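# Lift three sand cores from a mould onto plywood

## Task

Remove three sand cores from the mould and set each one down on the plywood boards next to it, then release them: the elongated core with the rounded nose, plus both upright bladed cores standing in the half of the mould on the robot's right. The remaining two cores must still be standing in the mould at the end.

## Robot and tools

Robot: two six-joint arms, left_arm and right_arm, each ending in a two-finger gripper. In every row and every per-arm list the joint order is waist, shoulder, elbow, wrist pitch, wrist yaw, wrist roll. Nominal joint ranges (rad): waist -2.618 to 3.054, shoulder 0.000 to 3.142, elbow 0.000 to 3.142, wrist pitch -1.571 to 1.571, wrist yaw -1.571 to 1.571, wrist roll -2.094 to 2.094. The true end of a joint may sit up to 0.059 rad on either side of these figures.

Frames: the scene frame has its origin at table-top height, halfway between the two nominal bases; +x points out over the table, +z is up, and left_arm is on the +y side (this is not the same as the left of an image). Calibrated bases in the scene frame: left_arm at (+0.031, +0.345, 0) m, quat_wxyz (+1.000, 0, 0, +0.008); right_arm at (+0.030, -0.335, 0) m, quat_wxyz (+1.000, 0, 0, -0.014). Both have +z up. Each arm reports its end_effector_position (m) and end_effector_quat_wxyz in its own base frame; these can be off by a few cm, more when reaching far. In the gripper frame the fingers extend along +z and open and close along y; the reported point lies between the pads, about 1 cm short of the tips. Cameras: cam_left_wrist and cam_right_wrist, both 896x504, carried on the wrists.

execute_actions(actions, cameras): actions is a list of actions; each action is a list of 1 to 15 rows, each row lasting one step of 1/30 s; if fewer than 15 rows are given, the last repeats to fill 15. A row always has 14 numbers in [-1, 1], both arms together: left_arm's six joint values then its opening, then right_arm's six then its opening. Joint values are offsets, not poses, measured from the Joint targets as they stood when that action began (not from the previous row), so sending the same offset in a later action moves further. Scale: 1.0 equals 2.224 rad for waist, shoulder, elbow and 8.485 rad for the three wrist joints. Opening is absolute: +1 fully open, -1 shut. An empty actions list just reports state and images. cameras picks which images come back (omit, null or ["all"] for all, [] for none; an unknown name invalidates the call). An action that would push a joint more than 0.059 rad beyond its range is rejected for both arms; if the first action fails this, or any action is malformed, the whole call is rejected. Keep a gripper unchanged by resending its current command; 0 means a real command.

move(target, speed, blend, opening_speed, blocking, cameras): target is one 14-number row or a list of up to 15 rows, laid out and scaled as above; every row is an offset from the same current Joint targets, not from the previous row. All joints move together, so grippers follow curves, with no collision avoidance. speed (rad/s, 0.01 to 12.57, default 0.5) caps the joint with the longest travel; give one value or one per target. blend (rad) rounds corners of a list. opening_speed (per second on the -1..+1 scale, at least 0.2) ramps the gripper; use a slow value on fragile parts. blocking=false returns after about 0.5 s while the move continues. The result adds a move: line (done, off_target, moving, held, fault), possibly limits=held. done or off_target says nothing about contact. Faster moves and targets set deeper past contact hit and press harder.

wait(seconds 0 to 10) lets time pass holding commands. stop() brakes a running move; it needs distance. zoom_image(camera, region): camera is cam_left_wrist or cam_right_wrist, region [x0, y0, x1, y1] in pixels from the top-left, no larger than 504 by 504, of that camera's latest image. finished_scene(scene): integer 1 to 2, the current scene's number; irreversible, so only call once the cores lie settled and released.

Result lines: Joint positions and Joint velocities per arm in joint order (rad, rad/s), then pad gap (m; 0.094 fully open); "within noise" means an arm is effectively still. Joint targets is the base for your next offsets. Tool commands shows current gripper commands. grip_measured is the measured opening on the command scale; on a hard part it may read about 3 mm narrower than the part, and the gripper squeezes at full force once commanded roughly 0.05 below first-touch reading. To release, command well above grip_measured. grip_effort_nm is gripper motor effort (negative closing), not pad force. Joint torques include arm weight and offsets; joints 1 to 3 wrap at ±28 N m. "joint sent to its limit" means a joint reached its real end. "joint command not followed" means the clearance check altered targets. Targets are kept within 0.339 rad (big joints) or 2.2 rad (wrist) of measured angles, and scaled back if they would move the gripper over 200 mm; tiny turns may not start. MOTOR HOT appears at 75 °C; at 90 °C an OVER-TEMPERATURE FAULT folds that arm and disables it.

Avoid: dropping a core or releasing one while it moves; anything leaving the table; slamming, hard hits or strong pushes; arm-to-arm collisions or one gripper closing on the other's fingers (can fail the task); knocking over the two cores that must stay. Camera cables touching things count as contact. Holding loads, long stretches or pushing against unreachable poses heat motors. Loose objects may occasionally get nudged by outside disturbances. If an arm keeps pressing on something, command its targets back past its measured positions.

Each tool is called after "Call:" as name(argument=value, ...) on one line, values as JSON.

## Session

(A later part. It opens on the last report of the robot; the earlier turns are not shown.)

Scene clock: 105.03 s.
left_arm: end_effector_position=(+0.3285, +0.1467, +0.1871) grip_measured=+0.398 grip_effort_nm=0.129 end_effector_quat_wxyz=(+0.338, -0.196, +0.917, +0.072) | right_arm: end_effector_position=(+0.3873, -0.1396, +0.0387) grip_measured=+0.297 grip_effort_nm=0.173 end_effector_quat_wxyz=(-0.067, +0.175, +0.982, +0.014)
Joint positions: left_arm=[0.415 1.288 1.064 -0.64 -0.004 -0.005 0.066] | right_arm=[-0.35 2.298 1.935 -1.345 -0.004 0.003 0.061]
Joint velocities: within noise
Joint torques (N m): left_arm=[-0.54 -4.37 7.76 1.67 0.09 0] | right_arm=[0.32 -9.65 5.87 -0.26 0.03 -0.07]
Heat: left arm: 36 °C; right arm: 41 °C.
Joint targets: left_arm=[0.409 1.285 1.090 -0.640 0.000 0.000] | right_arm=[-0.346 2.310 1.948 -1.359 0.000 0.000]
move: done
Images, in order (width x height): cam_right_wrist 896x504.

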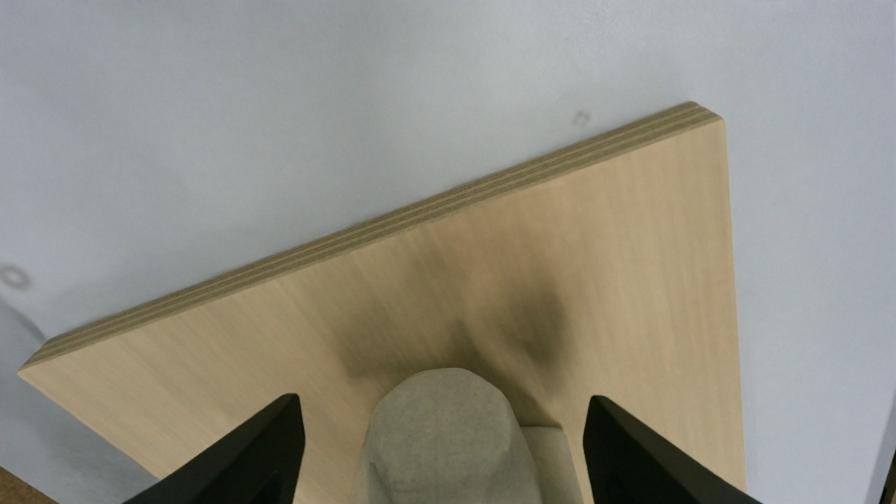

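Call:
move(target=[[0,0,0,0,0,0,0.4,0,-0.065,0.05,-0.013,0,0,0.5],[0,0,0,0,0,0,0.4,0,-0.2293,0.0459,-0.0166,0,0,0.5]], speed=[0.2,0.5])

Scene clock: 109.97 s.
left_arm: end_effector_position=(+0.3285, +0.1467, +0.1871) grip_measured=+0.398 grip_effort_nm=0.125 end_effector_quat_wxyz=(+0.338, -0.196, +0.917, +0.072) | right_arm: end_effector_position=(+0.3608, -0.1299, +0.2494) grip_measured=+0.497 grip_effort_nm=0.183 end_effector_quat_wxyz=(+0.149, +0.173, +0.973, -0.024)
Joint positions: left_arm=[0.415 1.288 1.064 -0.64 -0.004 -0.005 0.066] | right_arm=[-0.35 1.814 2.032 -1.487 -0.004 0.003 0.07]
Joint velocities: within noise
Joint torques (N m): left_arm=[-0.49 -4.27 7.73 1.68 0.04 -0.01] | right_arm=[0.32 -8.21 6.42 0.48 0.03 -0.08]
Heat: left arm: 36 °C; right arm: 42 °C.
Joint targets: left_arm=[0.409 1.285 1.090 -0.640 0.000 0.000] | right_arm=[-0.346 1.800 2.051 -1.501 0.000 0.000]
move: done

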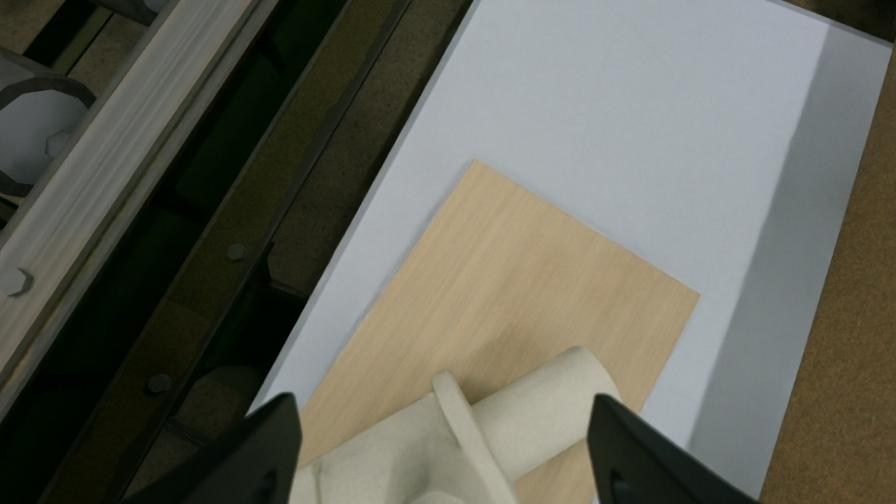

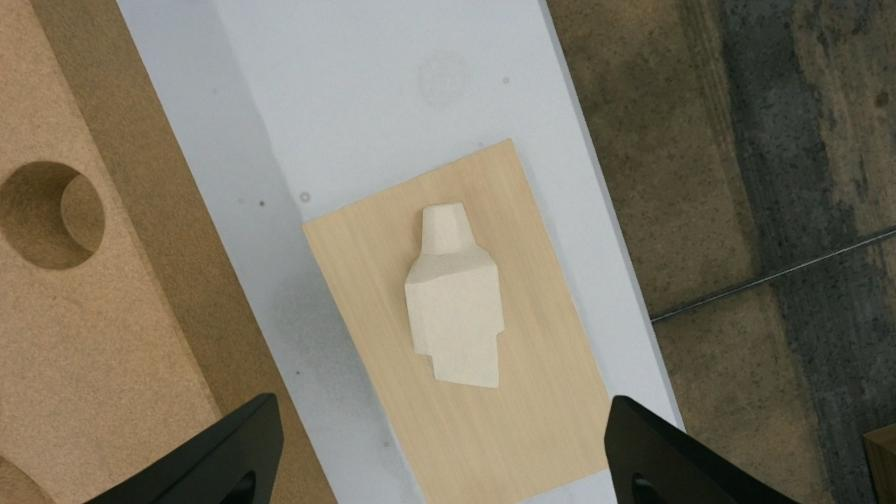

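Call:
move(target=[[0,0,0,0,0,0,0.4,0.411,-0.1619,-0.2522,0.072,0,0,0.5],[0,0,0,0,0,0,0.4,0.411,-0.1754,-0.3557,0.0956,0,0,0.5]], speed=[0.8,0.4], cameras=["cam_right_wrist"])

Scene clock: 147.37 s.
left_arm: end_effector_position=(+0.3285, +0.1467, +0.1871) grip_measured=+0.398 grip_effort_nm=0.120 end_effector_quat_wxyz=(+0.338, -0.196, +0.917, +0.072) | right_arm: end_effector_position=(+0.3317, +0.2130, +0.2059) grip_measured=+0.497 grip_effort_nm=0.173 end_effector_quat_wxyz=(+0.323, -0.262, +0.904, +0.096)
Joint positions: left_arm=[0.415 1.288 1.064 -0.64 -0.004 -0.005 0.066] | right_arm=[0.567 1.437 1.267 -0.713 -0.002 0.003 0.07]
Joint velocities: within noise
Joint torques (N m): left_arm=[-0.47 -4.23 7.84 1.67 0.07 0] | right_arm=[0.02 -7.42 5.44 1.31 0 -0.08]
Heat: left arm: 37 °C; right arm: 42 °C.
Joint targets: left_arm=[0.409 1.285 1.090 -0.640 0.000 0.000] | right_arm=[0.568 1.410 1.259 -0.689 0.000 0.000]
move: done
Images, in order (width x height): cam_right_wrist 896x504.

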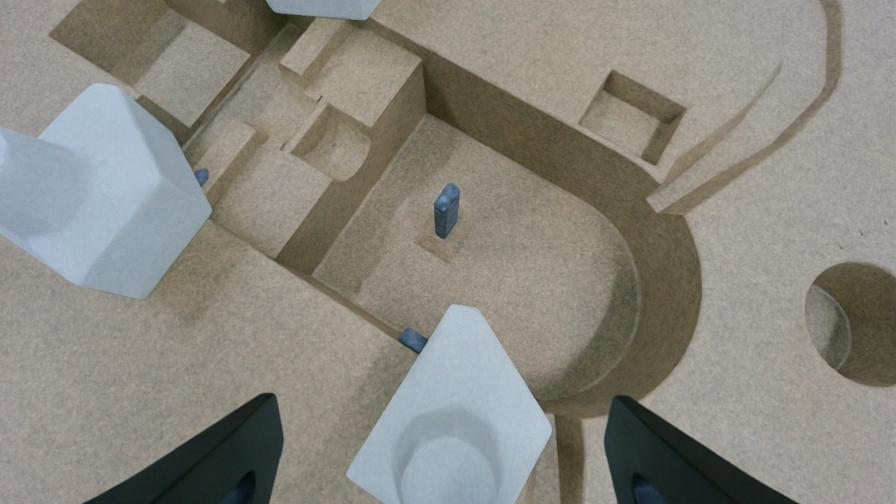

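Call:
move(target=[0,0,0,0,0,0,0.4,0,-0.0022,-0.0867,0.0236,0,0,0.5], speed=0.4, cameras=[])

Call:
move(target=[0,0,0,0,0,0,0.4,0,0,0,0,0,0,-0.7], opening_speed=0.7, cameras=["cam_right_wrist"])

Call:
move(target=[[0,0,0,0,0,0,0.4,0,0.0112,0.1007,-0.0249,0,0,-0.7],[0,0,0,0,0,0,0.4,0,0.0247,0.2176,-0.052,0,0,-0.7],[0,0,0,0,0,0,0.4,-0.5184,0.0247,0.2176,-0.052,0,0,-0.7]], speed=[0.25,0.35,0.6], cameras=["cam_right_wrist"])

Scene clock: 155.80 s.
left_arm: end_effector_position=(+0.3285, +0.1467, +0.1871) grip_measured=+0.398 grip_effort_nm=0.120 end_effector_quat_wxyz=(+0.338, -0.196, +0.917, +0.072) | right_arm: end_effector_position=(+0.3311, +0.2126, +0.1602) grip_measured=+0.497 grip_effort_nm=0.178 end_effector_quat_wxyz=(+0.328, -0.262, +0.902, +0.097)
Joint positions: left_arm=[0.415 1.288 1.064 -0.64 -0.004 -0.005 0.066] | right_arm=[0.567 1.431 1.074 -0.515 -0.002 0.003 0.07]
Joint velocities: within noise
Joint torques (N m): left_arm=[-0.46 -4.21 7.82 1.69 0.07 -0.02] | right_arm=[0.05 -7.27 5.52 1.37 0.02 -0.08]
Heat: left arm: 37 °C; right arm: 41 °C.
Joint targets: left_arm=[0.409 1.285 1.090 -0.640 0.000 0.000] | right_arm=[0.568 1.405 1.066 -0.489 0.000 0.000]
move: done
No camera images: "cameras" was empty.

Scene clock: 157.73 s.
left_arm: end_effector_position=(+0.3285, +0.1467, +0.1871) grip_measured=+0.398 grip_effort_nm=0.120 end_effector_quat_wxyz=(+0.338, -0.196, +0.917, +0.072) | right_arm: end_effector_position=(+0.3313, +0.2125, +0.1604) grip_measured=-0.400 grip_effort_nm=-1.004 end_effector_quat_wxyz=(+0.329, -0.262, +0.902, +0.097)
Joint positions: left_arm=[0.415 1.288 1.064 -0.64 -0.004 -0.005 0.066] | right_arm=[0.567 1.431 1.074 -0.514 -0.001 0.003 0.028]
Joint velocities: within noise
Joint torques (N m): left_arm=[-0.42 -4.18 7.83 1.67 0.08 0.01] | right_arm=[0.08 -7.27 5.5 1.35 0 -0.08]
Heat: left arm: 37 °C; right arm: 41 °C.
Joint targets: left_arm=[0.409 1.285 1.090 -0.640 0.000 0.000] | right_arm=[0.568 1.405 1.066 -0.489 0.000 0.000]
move: done
Images, in order (width x height): cam_right_wrist 896x504.

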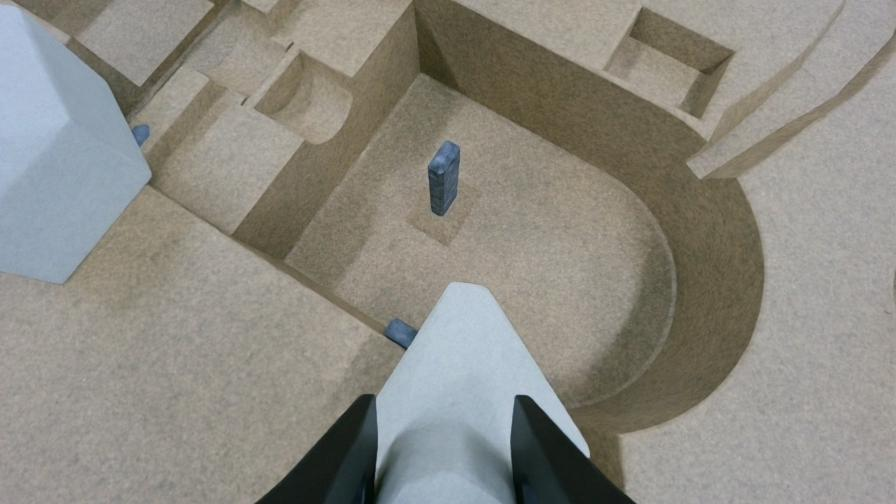

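Scene clock: 162.10 s.
left_arm: end_effector_position=(+0.3285, +0.1467, +0.1871) grip_measured=+0.398 grip_effort_nm=0.129 end_effector_quat_wxyz=(+0.338, -0.196, +0.917, +0.072) | right_arm: end_effector_position=(+0.3183, -0.2113, +0.2477) grip_measured=-0.401 grip_effort_nm=-1.004 end_effector_quat_wxyz=(+0.296, +0.277, +0.910, -0.090)
Joint positions: left_arm=[0.415 1.288 1.064 -0.64 -0.004 -0.005 0.066] | right_arm=[-0.587 1.468 1.499 -0.973 0.003 0.003 0.028]
Joint velocities: within noise
Joint torques (N m): left_arm=[-0.47 -4.15 7.87 1.67 0.06 -0.02] | right_arm=[0.13 -5.75 9.89 1.42 -0.04 -0.08]
Heat: left arm: 37 °C; right arm: 40 °C.
Joint targets: left_arm=[0.409 1.285 1.090 -0.640 0.000 0.000] | right_arm=[-0.585 1.460 1.550 -0.930 0.000 0.000]
move: off_target (right_arm); right_arm: the elbow is farthest, 0.051 rad from its target
Images, in order (width x height): cam_right_wrist 896x504.

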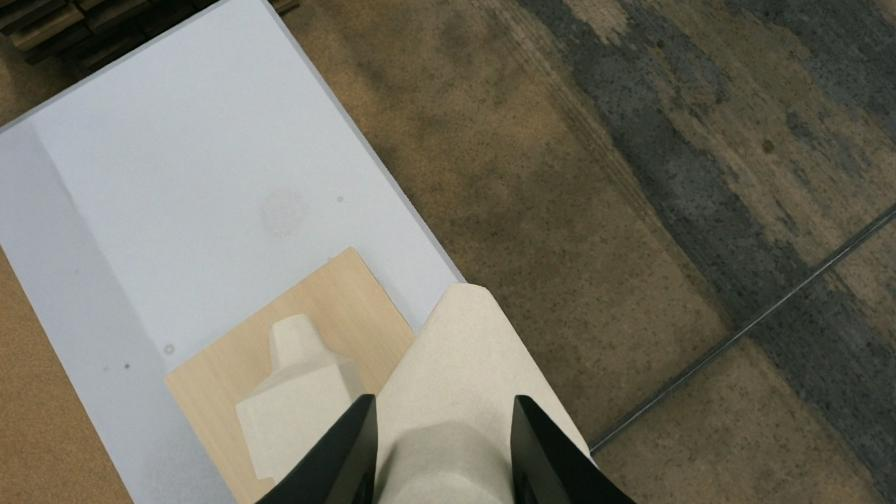

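Call:
move(target=[[0,0,0,0,0,0,0.4,0,0.0225,-0.045,-0.0283,0,0,-0.7],[0,0,0,0,0,0,0.4,0,0.1461,-0.0022,-0.0436,0,0,-0.7]], speed=[0.4,0.2], cameras=["cam_right_wrist"])

Scene clock: 171.17 s.
left_arm: end_effector_position=(+0.3285, +0.1467, +0.1871) grip_measured=+0.398 grip_effort_nm=0.129 end_effector_quat_wxyz=(+0.338, -0.196, +0.917, +0.072) | right_arm: end_effector_position=(+0.2758, -0.1830, +0.1151) grip_measured=-0.401 grip_effort_nm=-1.004 end_effector_quat_wxyz=(+0.003, +0.291, +0.957, -0.002)
Joint positions: left_arm=[0.415 1.288 1.064 -0.64 -0.004 -0.005 0.066] | right_arm=[-0.587 1.79 1.499 -1.272 0.003 0.003 0.028]
Joint velocities: within noise
Joint torques (N m): left_arm=[-0.53 -4.27 7.84 1.69 0.09 0] | right_arm=[0.21 -7.51 8.87 -0.12 -0.03 -0.07]
Heat: left arm: 37 °C; right arm: 39 °C.
Joint targets: left_arm=[0.409 1.285 1.090 -0.640 0.000 0.000] | right_arm=[-0.585 1.785 1.545 -1.300 0.000 0.000]
move: off_target (right_arm); right_arm: the elbow is farthest, 0.047 rad from its target
Images, in order (width x height): cam_right_wrist 896x504.

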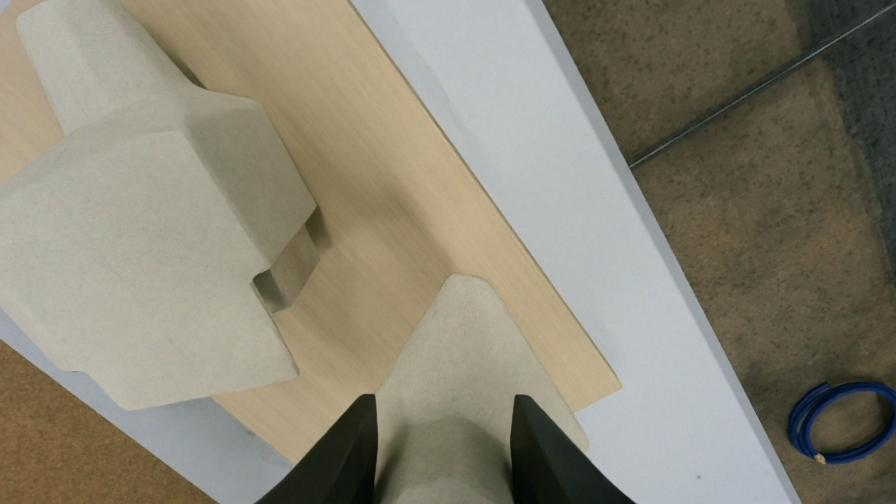

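Call:
move(target=[[0,0,0,0,0,0,0.4,-0.0135,0,0.008,0,0,0,-0.7],[0,0,0,0,0,0,0.4,-0.0135,0.0247,-0.0382,0.0071,0,0,-0.7]], speed=0.12, cameras=["cam_right_wrist"])

Scene clock: 178.23 s.
left_arm: end_effector_position=(+0.3285, +0.1467, +0.1871) grip_measured=+0.398 grip_effort_nm=0.120 end_effector_quat_wxyz=(+0.338, -0.196, +0.917, +0.072) | right_arm: end_effector_position=(+0.2750, -0.1911, +0.1032) grip_measured=-0.401 grip_effort_nm=-1.009 end_effector_quat_wxyz=(-0.003, +0.302, +0.953, +0.001)
Joint positions: left_arm=[0.415 1.288 1.064 -0.64 -0.004 -0.005 0.066] | right_arm=[-0.611 1.822 1.491 -1.247 0 0.003 0.028]
Joint velocities: within noise
Joint torques (N m): left_arm=[-0.43 -4.22 7.88 1.66 0.02 0] | right_arm=[-0.43 -5.98 2.82 0.16 0 -0.07]
Heat: left arm: 37 °C; right arm: 38 °C.
Joint targets: left_arm=[0.409 1.285 1.090 -0.640 0.000 0.000] | right_arm=[-0.615 1.840 1.461 -1.240 0.000 0.000]
move: done
Images, in order (width x height): cam_right_wrist 896x504.

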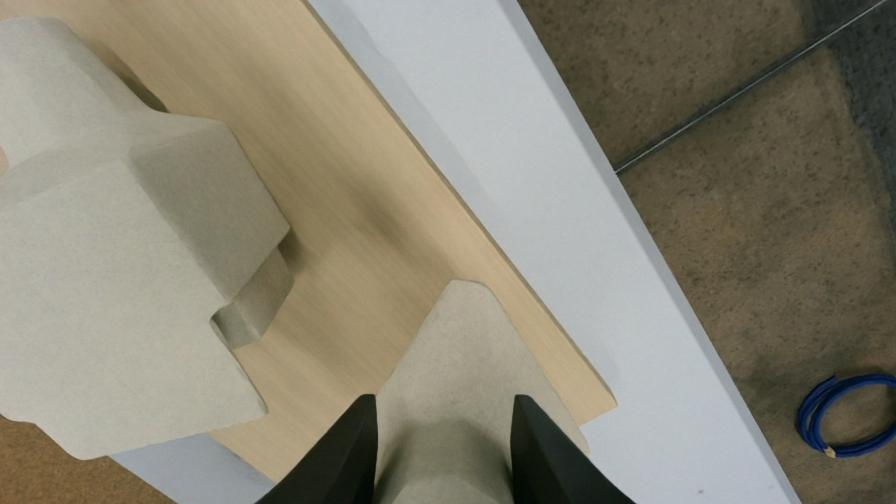

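Call:
move(target=[[0,0,0,0,0,0,0.4,0.009,0,0.01,0,0,0,-0.7],[0,0,0,0,0,0,0.4,0.009,0.018,-0.04,0,0,0,-0.7]], speed=0.12, cameras=["cam_right_wrist"])

Scene clock: 185.17 s.
left_arm: end_effector_position=(+0.3285, +0.1467, +0.1871) grip_measured=+0.398 grip_effort_nm=0.125 end_effector_quat_wxyz=(+0.338, -0.196, +0.917, +0.072) | right_arm: end_effector_position=(+0.2880, -0.1973, +0.0970) grip_measured=-0.404 grip_effort_nm=-1.009 end_effector_quat_wxyz=(+0.029, +0.294, +0.955, -0.014)
Joint positions: left_arm=[0.415 1.288 1.064 -0.64 -0.004 -0.005 0.066] | right_arm=[-0.598 1.811 1.451 -1.146 0.01 0 0.028]
Joint velocities: within noise
Joint torques (N m): left_arm=[-0.46 -4.23 7.9 1.71 0.06 -0.01] | right_arm=[0.25 -2.09 -0.7 -0.62 -0.11 -0.03]
Heat: left arm: 37 °C; right arm: 37 °C.
Joint targets: left_arm=[0.409 1.285 1.090 -0.640 0.000 0.000] | right_arm=[-0.595 1.880 1.372 -1.240 0.000 0.000]
move: off_target (right_arm); right_arm: the wrist pitch is farthest, 0.094 rad from its target
Images, in order (width x height): cam_right_wrist 896x504.

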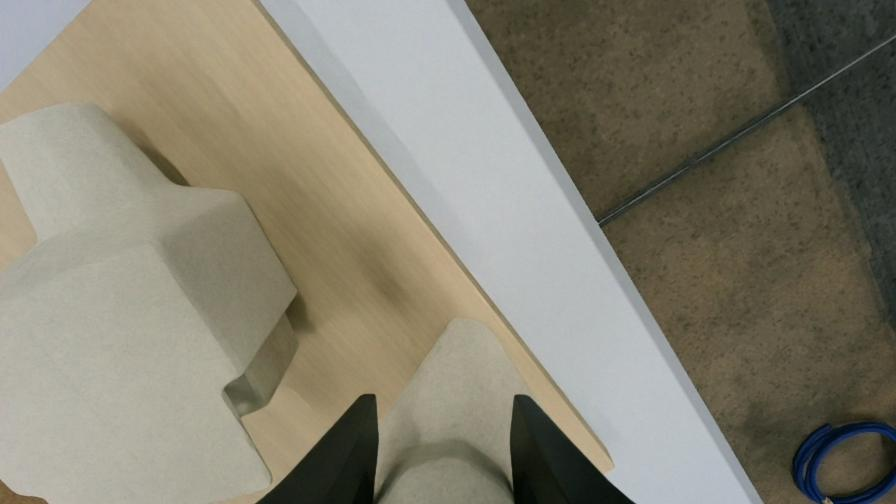

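Call:
move(target=[0,0,0,0,0,0,0.4,0,0.025,0.045,0,0,0,-0.7], speed=0.12, cameras=["cam_right_wrist"])

Scene clock: 189.73 s.
left_arm: end_effector_position=(+0.3285, +0.1467, +0.1871) grip_measured=+0.398 grip_effort_nm=0.120 end_effector_quat_wxyz=(+0.338, -0.196, +0.917, +0.072) | right_arm: end_effector_position=(+0.3031, -0.2083, +0.0903) grip_measured=-0.408 grip_effort_nm=-1.004 end_effector_quat_wxyz=(+0.031, +0.293, +0.955, -0.017)
Joint positions: left_arm=[0.415 1.288 1.064 -0.64 -0.004 -0.005 0.066] | right_arm=[-0.598 1.88 1.513 -1.133 0.013 -0.003 0.028]
Joint velocities: within noise
Joint torques (N m): left_arm=[-0.53 -4.25 7.87 1.66 0.05 -0.02] | right_arm=[0.28 -3.67 2.17 -0.74 -0.13 0]
Heat: left arm: 37 °C; right arm: 37 °C.
Joint targets: left_arm=[0.409 1.285 1.090 -0.640 0.000 0.000] | right_arm=[-0.595 1.936 1.472 -1.240 0.000 0.000]
move: off_target (right_arm); right_arm: the wrist pitch is farthest, 0.107 rad from its target
Images, in order (width x height): cam_right_wrist 896x504.

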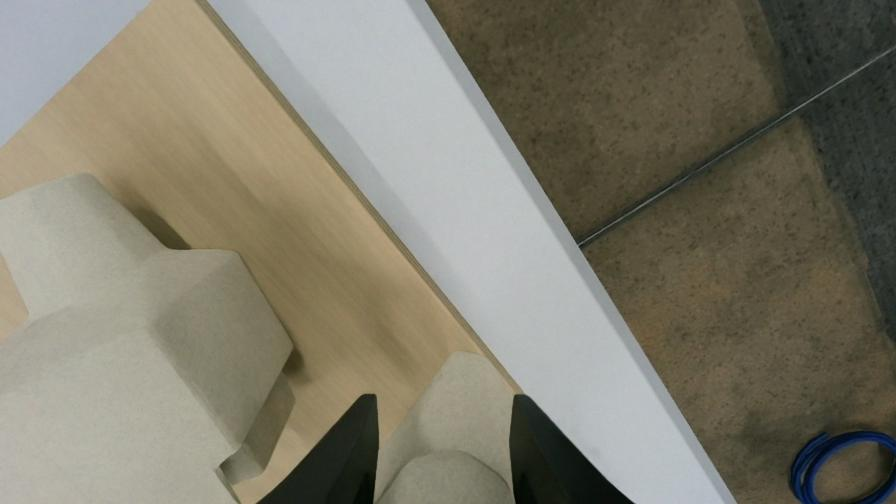

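Call:
move(target=[[0,0,0,0,0,0,0.4,0,-0.012,0.02,0,0,0,-0.7],[0,0,0,0,0,0,0.4,0.036,-0.012,0.02,0,0,0,-0.7],[0,0,0,0,0,0,0.4,0.036,0.018,0.01,0,0,0,-0.7]], speed=0.12, cameras=["cam_right_wrist"])

Scene clock: 195.40 s.
left_arm: end_effector_position=(+0.3285, +0.1467, +0.1871) grip_measured=+0.398 grip_effort_nm=0.125 end_effector_quat_wxyz=(+0.338, -0.196, +0.917, +0.072) | right_arm: end_effector_position=(+0.3030, -0.1842, +0.0692) grip_measured=-0.413 grip_effort_nm=-1.004 end_effector_quat_wxyz=(-0.027, +0.249, +0.968, -0.018)
Joint positions: left_arm=[0.415 1.288 1.064 -0.64 -0.004 -0.005 0.066] | right_arm=[-0.525 1.949 1.523 -1.188 0.049 -0.02 0.028]
Joint velocities: within noise
Joint torques (N m): left_arm=[-0.44 -4.25 7.79 1.69 0.07 -0.03] | right_arm=[0.87 -6.24 2.81 -0.47 -0.44 0.19]
Heat: left arm: 37 °C; right arm: 36 °C.
Joint targets: left_arm=[0.409 1.285 1.090 -0.640 0.000 0.000] | right_arm=[-0.515 1.976 1.494 -1.240 0.000 0.000]
move: off_target (right_arm); right_arm: the wrist pitch is farthest, 0.052 rad from its target
Images, in order (width x height): cam_right_wrist 896x504.

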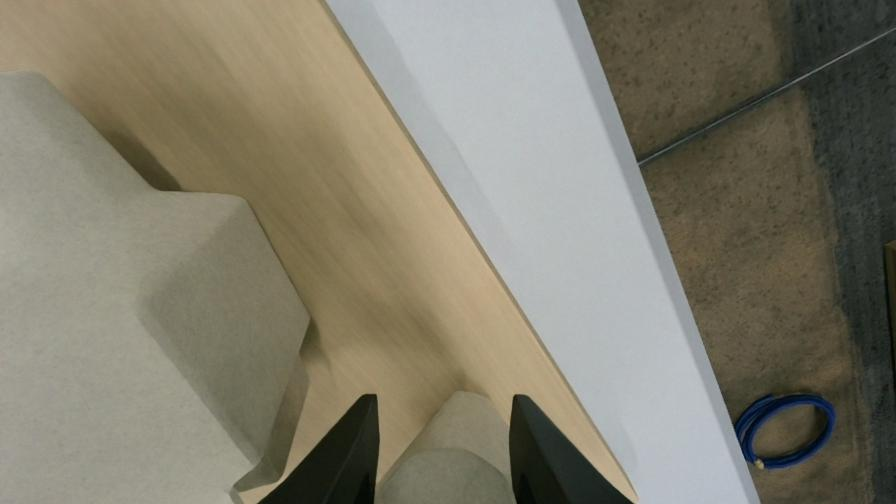

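Call:
move(target=[0,0,0,0,0,0,0.4,-0.003,0.032,0.022,0,0,0,-0.7], speed=0.1, cameras=["cam_right_wrist"])

Scene clock: 198.40 s.
left_arm: end_effector_position=(+0.3285, +0.1467, +0.1871) grip_measured=+0.398 grip_effort_nm=0.125 end_effector_quat_wxyz=(+0.338, -0.196, +0.917, +0.072) | right_arm: end_effector_position=(+0.3006, -0.1807, +0.0568) grip_measured=-0.414 grip_effort_nm=-1.004 end_effector_quat_wxyz=(-0.057, +0.251, +0.966, -0.004)
Joint positions: left_arm=[0.415 1.288 1.064 -0.64 -0.004 -0.005 0.066] | right_arm=[-0.525 2.006 1.549 -1.222 0.038 -0.015 0.028]
Joint velocities: within noise
Joint torques (N m): left_arm=[-0.47 -4.21 7.88 1.66 0.05 -0.02] | right_arm=[0.27 -5.45 4.34 -0.21 -0.36 0.12]
Heat: left arm: 37 °C; right arm: 37 °C.
Joint targets: left_arm=[0.409 1.285 1.090 -0.640 0.000 0.000] | right_arm=[-0.521 2.047 1.543 -1.240 0.000 0.000]
move: off_target (right_arm); right_arm: the shoulder is farthest, 0.041 rad from its target
Images, in order (width x height): cam_right_wrist 896x504.

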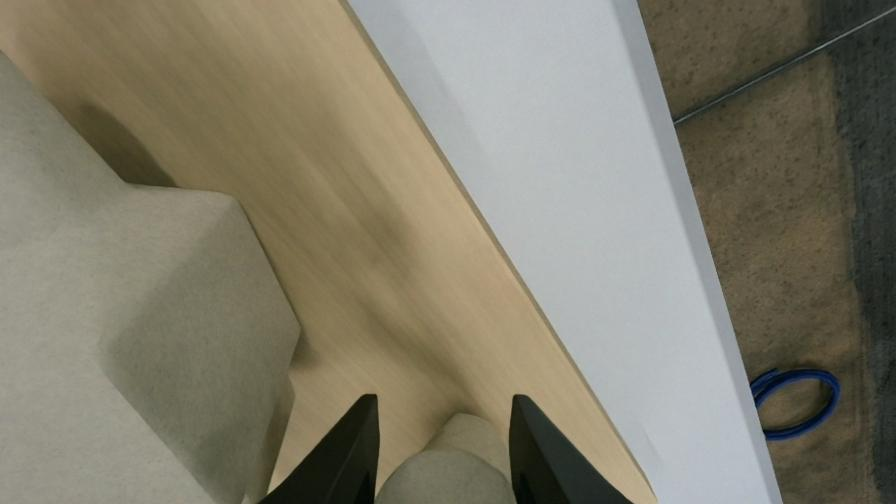

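Call:
move(target=[0,0,0,0,0,0,0.4,0,0.022,0.018,0,0,0,-0.7], speed=0.1, cameras=[])

Call:
move(target=[0,0,0,0,0,0,0.4,0,0,0,0,0,0,0.15], opening_speed=0.3, cameras=["cam_right_wrist"])

Scene clock: 202.23 s.
left_arm: end_effector_position=(+0.3285, +0.1467, +0.1871) grip_measured=+0.398 grip_effort_nm=0.120 end_effector_quat_wxyz=(+0.338, -0.196, +0.917, +0.072) | right_arm: end_effector_position=(+0.3029, -0.1820, +0.0545) grip_measured=-0.414 grip_effort_nm=-1.009 end_effector_quat_wxyz=(-0.071, +0.251, +0.965, +0.000)
Joint positions: left_arm=[0.415 1.288 1.064 -0.64 -0.004 -0.005 0.066] | right_arm=[-0.525 2.046 1.595 -1.256 0.038 -0.013 0.028]
Joint velocities: within noise
Joint torques (N m): left_arm=[-0.51 -4.23 7.87 1.65 0.03 0.01] | right_arm=[0.24 -5.01 3.95 0.07 -0.35 0.11]
Heat: left arm: 37 °C; right arm: 37 °C.
Joint targets: left_arm=[0.409 1.285 1.090 -0.640 0.000 0.000] | right_arm=[-0.521 2.096 1.583 -1.240 0.000 0.000]
move: off_target (right_arm); right_arm: the shoulder is farthest, 0.050 rad from its target
No camera images: "cameras" was empty.

Scene clock: 205.27 s.
left_arm: end_effector_position=(+0.3285, +0.1467, +0.1871) grip_measured=+0.398 grip_effort_nm=0.120 end_effector_quat_wxyz=(+0.338, -0.196, +0.917, +0.072) | right_arm: end_effector_position=(+0.3060, -0.1767, +0.0381) grip_measured=+0.147 grip_effort_nm=0.188 end_effector_quat_wxyz=(-0.081, +0.256, +0.963, +0.018)
Joint positions: left_arm=[0.415 1.288 1.064 -0.64 -0.004 -0.005 0.066] | right_arm=[-0.523 2.089 1.589 -1.236 0.007 -0.003 0.054]
Joint velocities: within noise
Joint torques (N m): left_arm=[-0.49 -4.25 7.86 1.69 0.07 -0.05] | right_arm=[0.1 -8.53 4.25 -0.2 -0.07 0.01]
Heat: left arm: 37 °C; right arm: 37 °C.
Joint targets: left_arm=[0.409 1.285 1.090 -0.640 0.000 0.000] | right_arm=[-0.521 2.096 1.583 -1.240 0.000 0.000]
move: done
Images, in order (width x height): cam_right_wrist 896x504.

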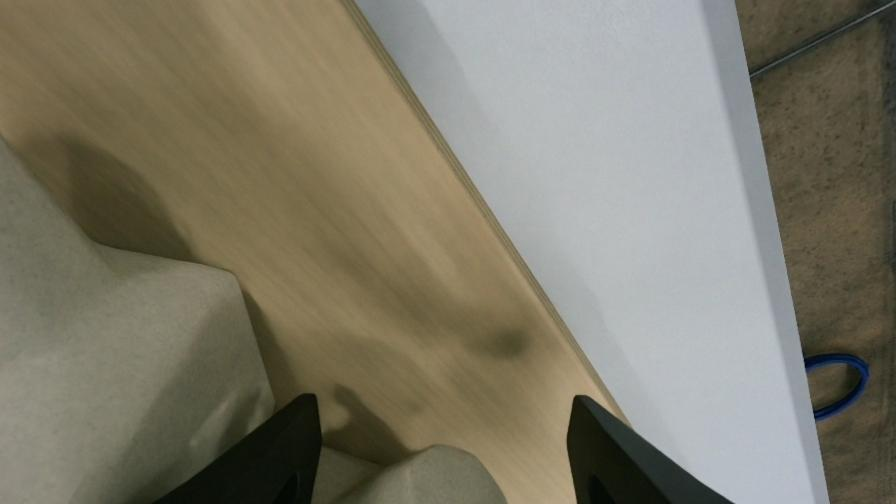

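Call:
move(target=[[0,0,0,0,0,0,0.4,0,-0.06,0.02,0.004,0,0,0.2],[0,0,0,0,0,0,0.4,0,-0.25,0.03,0,0,0,0.2]], speed=[0.2,0.5], cameras=["cam_right_wrist"])

Scene clock: 209.73 s.
left_arm: end_effector_position=(+0.3285, +0.1467, +0.1871) grip_measured=+0.398 grip_effort_nm=0.134 end_effector_quat_wxyz=(+0.338, -0.196, +0.917, +0.072) | right_arm: end_effector_position=(+0.3079, -0.1777, +0.2345) grip_measured=+0.197 grip_effort_nm=0.178 end_effector_quat_wxyz=(+0.201, +0.252, +0.945, -0.057)
Joint positions: left_arm=[0.415 1.288 1.064 -0.64 -0.004 -0.005 0.066] | right_arm=[-0.523 1.55 1.628 -1.228 0.006 -0.003 0.056]
Joint velocities: within noise
Joint torques (N m): left_arm=[-0.55 -4.16 7.83 1.67 0.06 -0.02] | right_arm=[0.14 -6.23 7.09 0.65 -0.07 -0.01]
Heat: left arm: 37 °C; right arm: 39 °C.
Joint targets: left_arm=[0.409 1.285 1.090 -0.640 0.000 0.000] | right_arm=[-0.521 1.540 1.650 -1.240 0.000 0.000]
move: done
Images, in order (width x height): cam_right_wrist 896x504.

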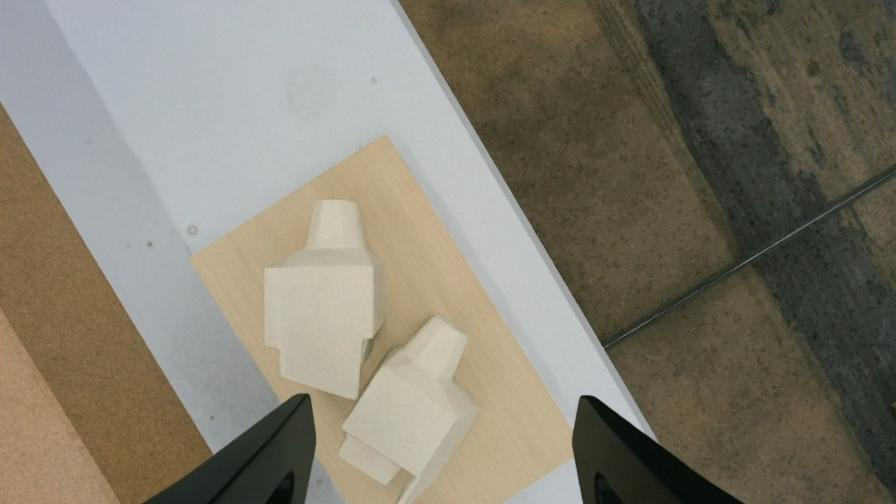

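Call:
move(target=[0,0.02,0.24,-0.06,0,0,0.4,0,0,0,0,0,0,0.2], speed=0.7, cameras=["cam_left_wrist"])

Scene clock: 213.37 s.
left_arm: end_effector_position=(+0.3061, +0.1368, +0.3125) grip_measured=+0.398 grip_effort_nm=0.120 end_effector_quat_wxyz=(+0.341, -0.196, +0.917, +0.073) | right_arm: end_effector_position=(+0.3077, -0.1776, +0.2344) grip_measured=+0.197 grip_effort_nm=0.178 end_effector_quat_wxyz=(+0.200, +0.252, +0.945, -0.057)
Joint positions: left_arm=[0.415 1.321 1.605 -1.143 -0.004 -0.005 0.066] | right_arm=[-0.523 1.55 1.628 -1.229 0.006 -0.003 0.056]
Joint velocities: within noise
Joint torques (N m): left_arm=[-0.47 -2.99 6.53 1.6 0.08 -0.01] | right_arm=[0.16 -6.32 7.12 0.66 -0.06 -0.01]
Heat: left arm: 37 °C; right arm: 39 °C.
Joint targets: left_arm=[0.409 1.330 1.624 -1.149 0.000 0.000] | right_arm=[-0.521 1.540 1.650 -1.240 0.000 0.000]
move: done
Images, in order (width x height): cam_left_wrist 896x504.

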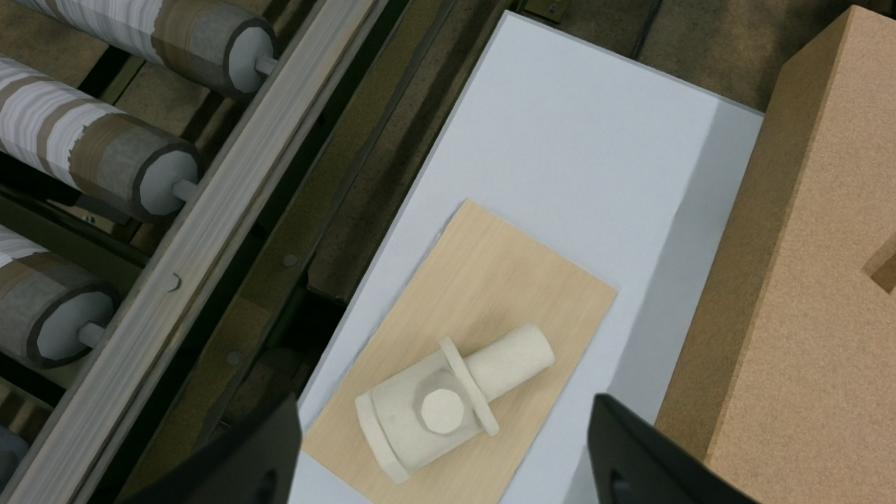

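All three cores rest on the boards.

Call:
finished_scene(scene=2)

The scene is finished: the task was done.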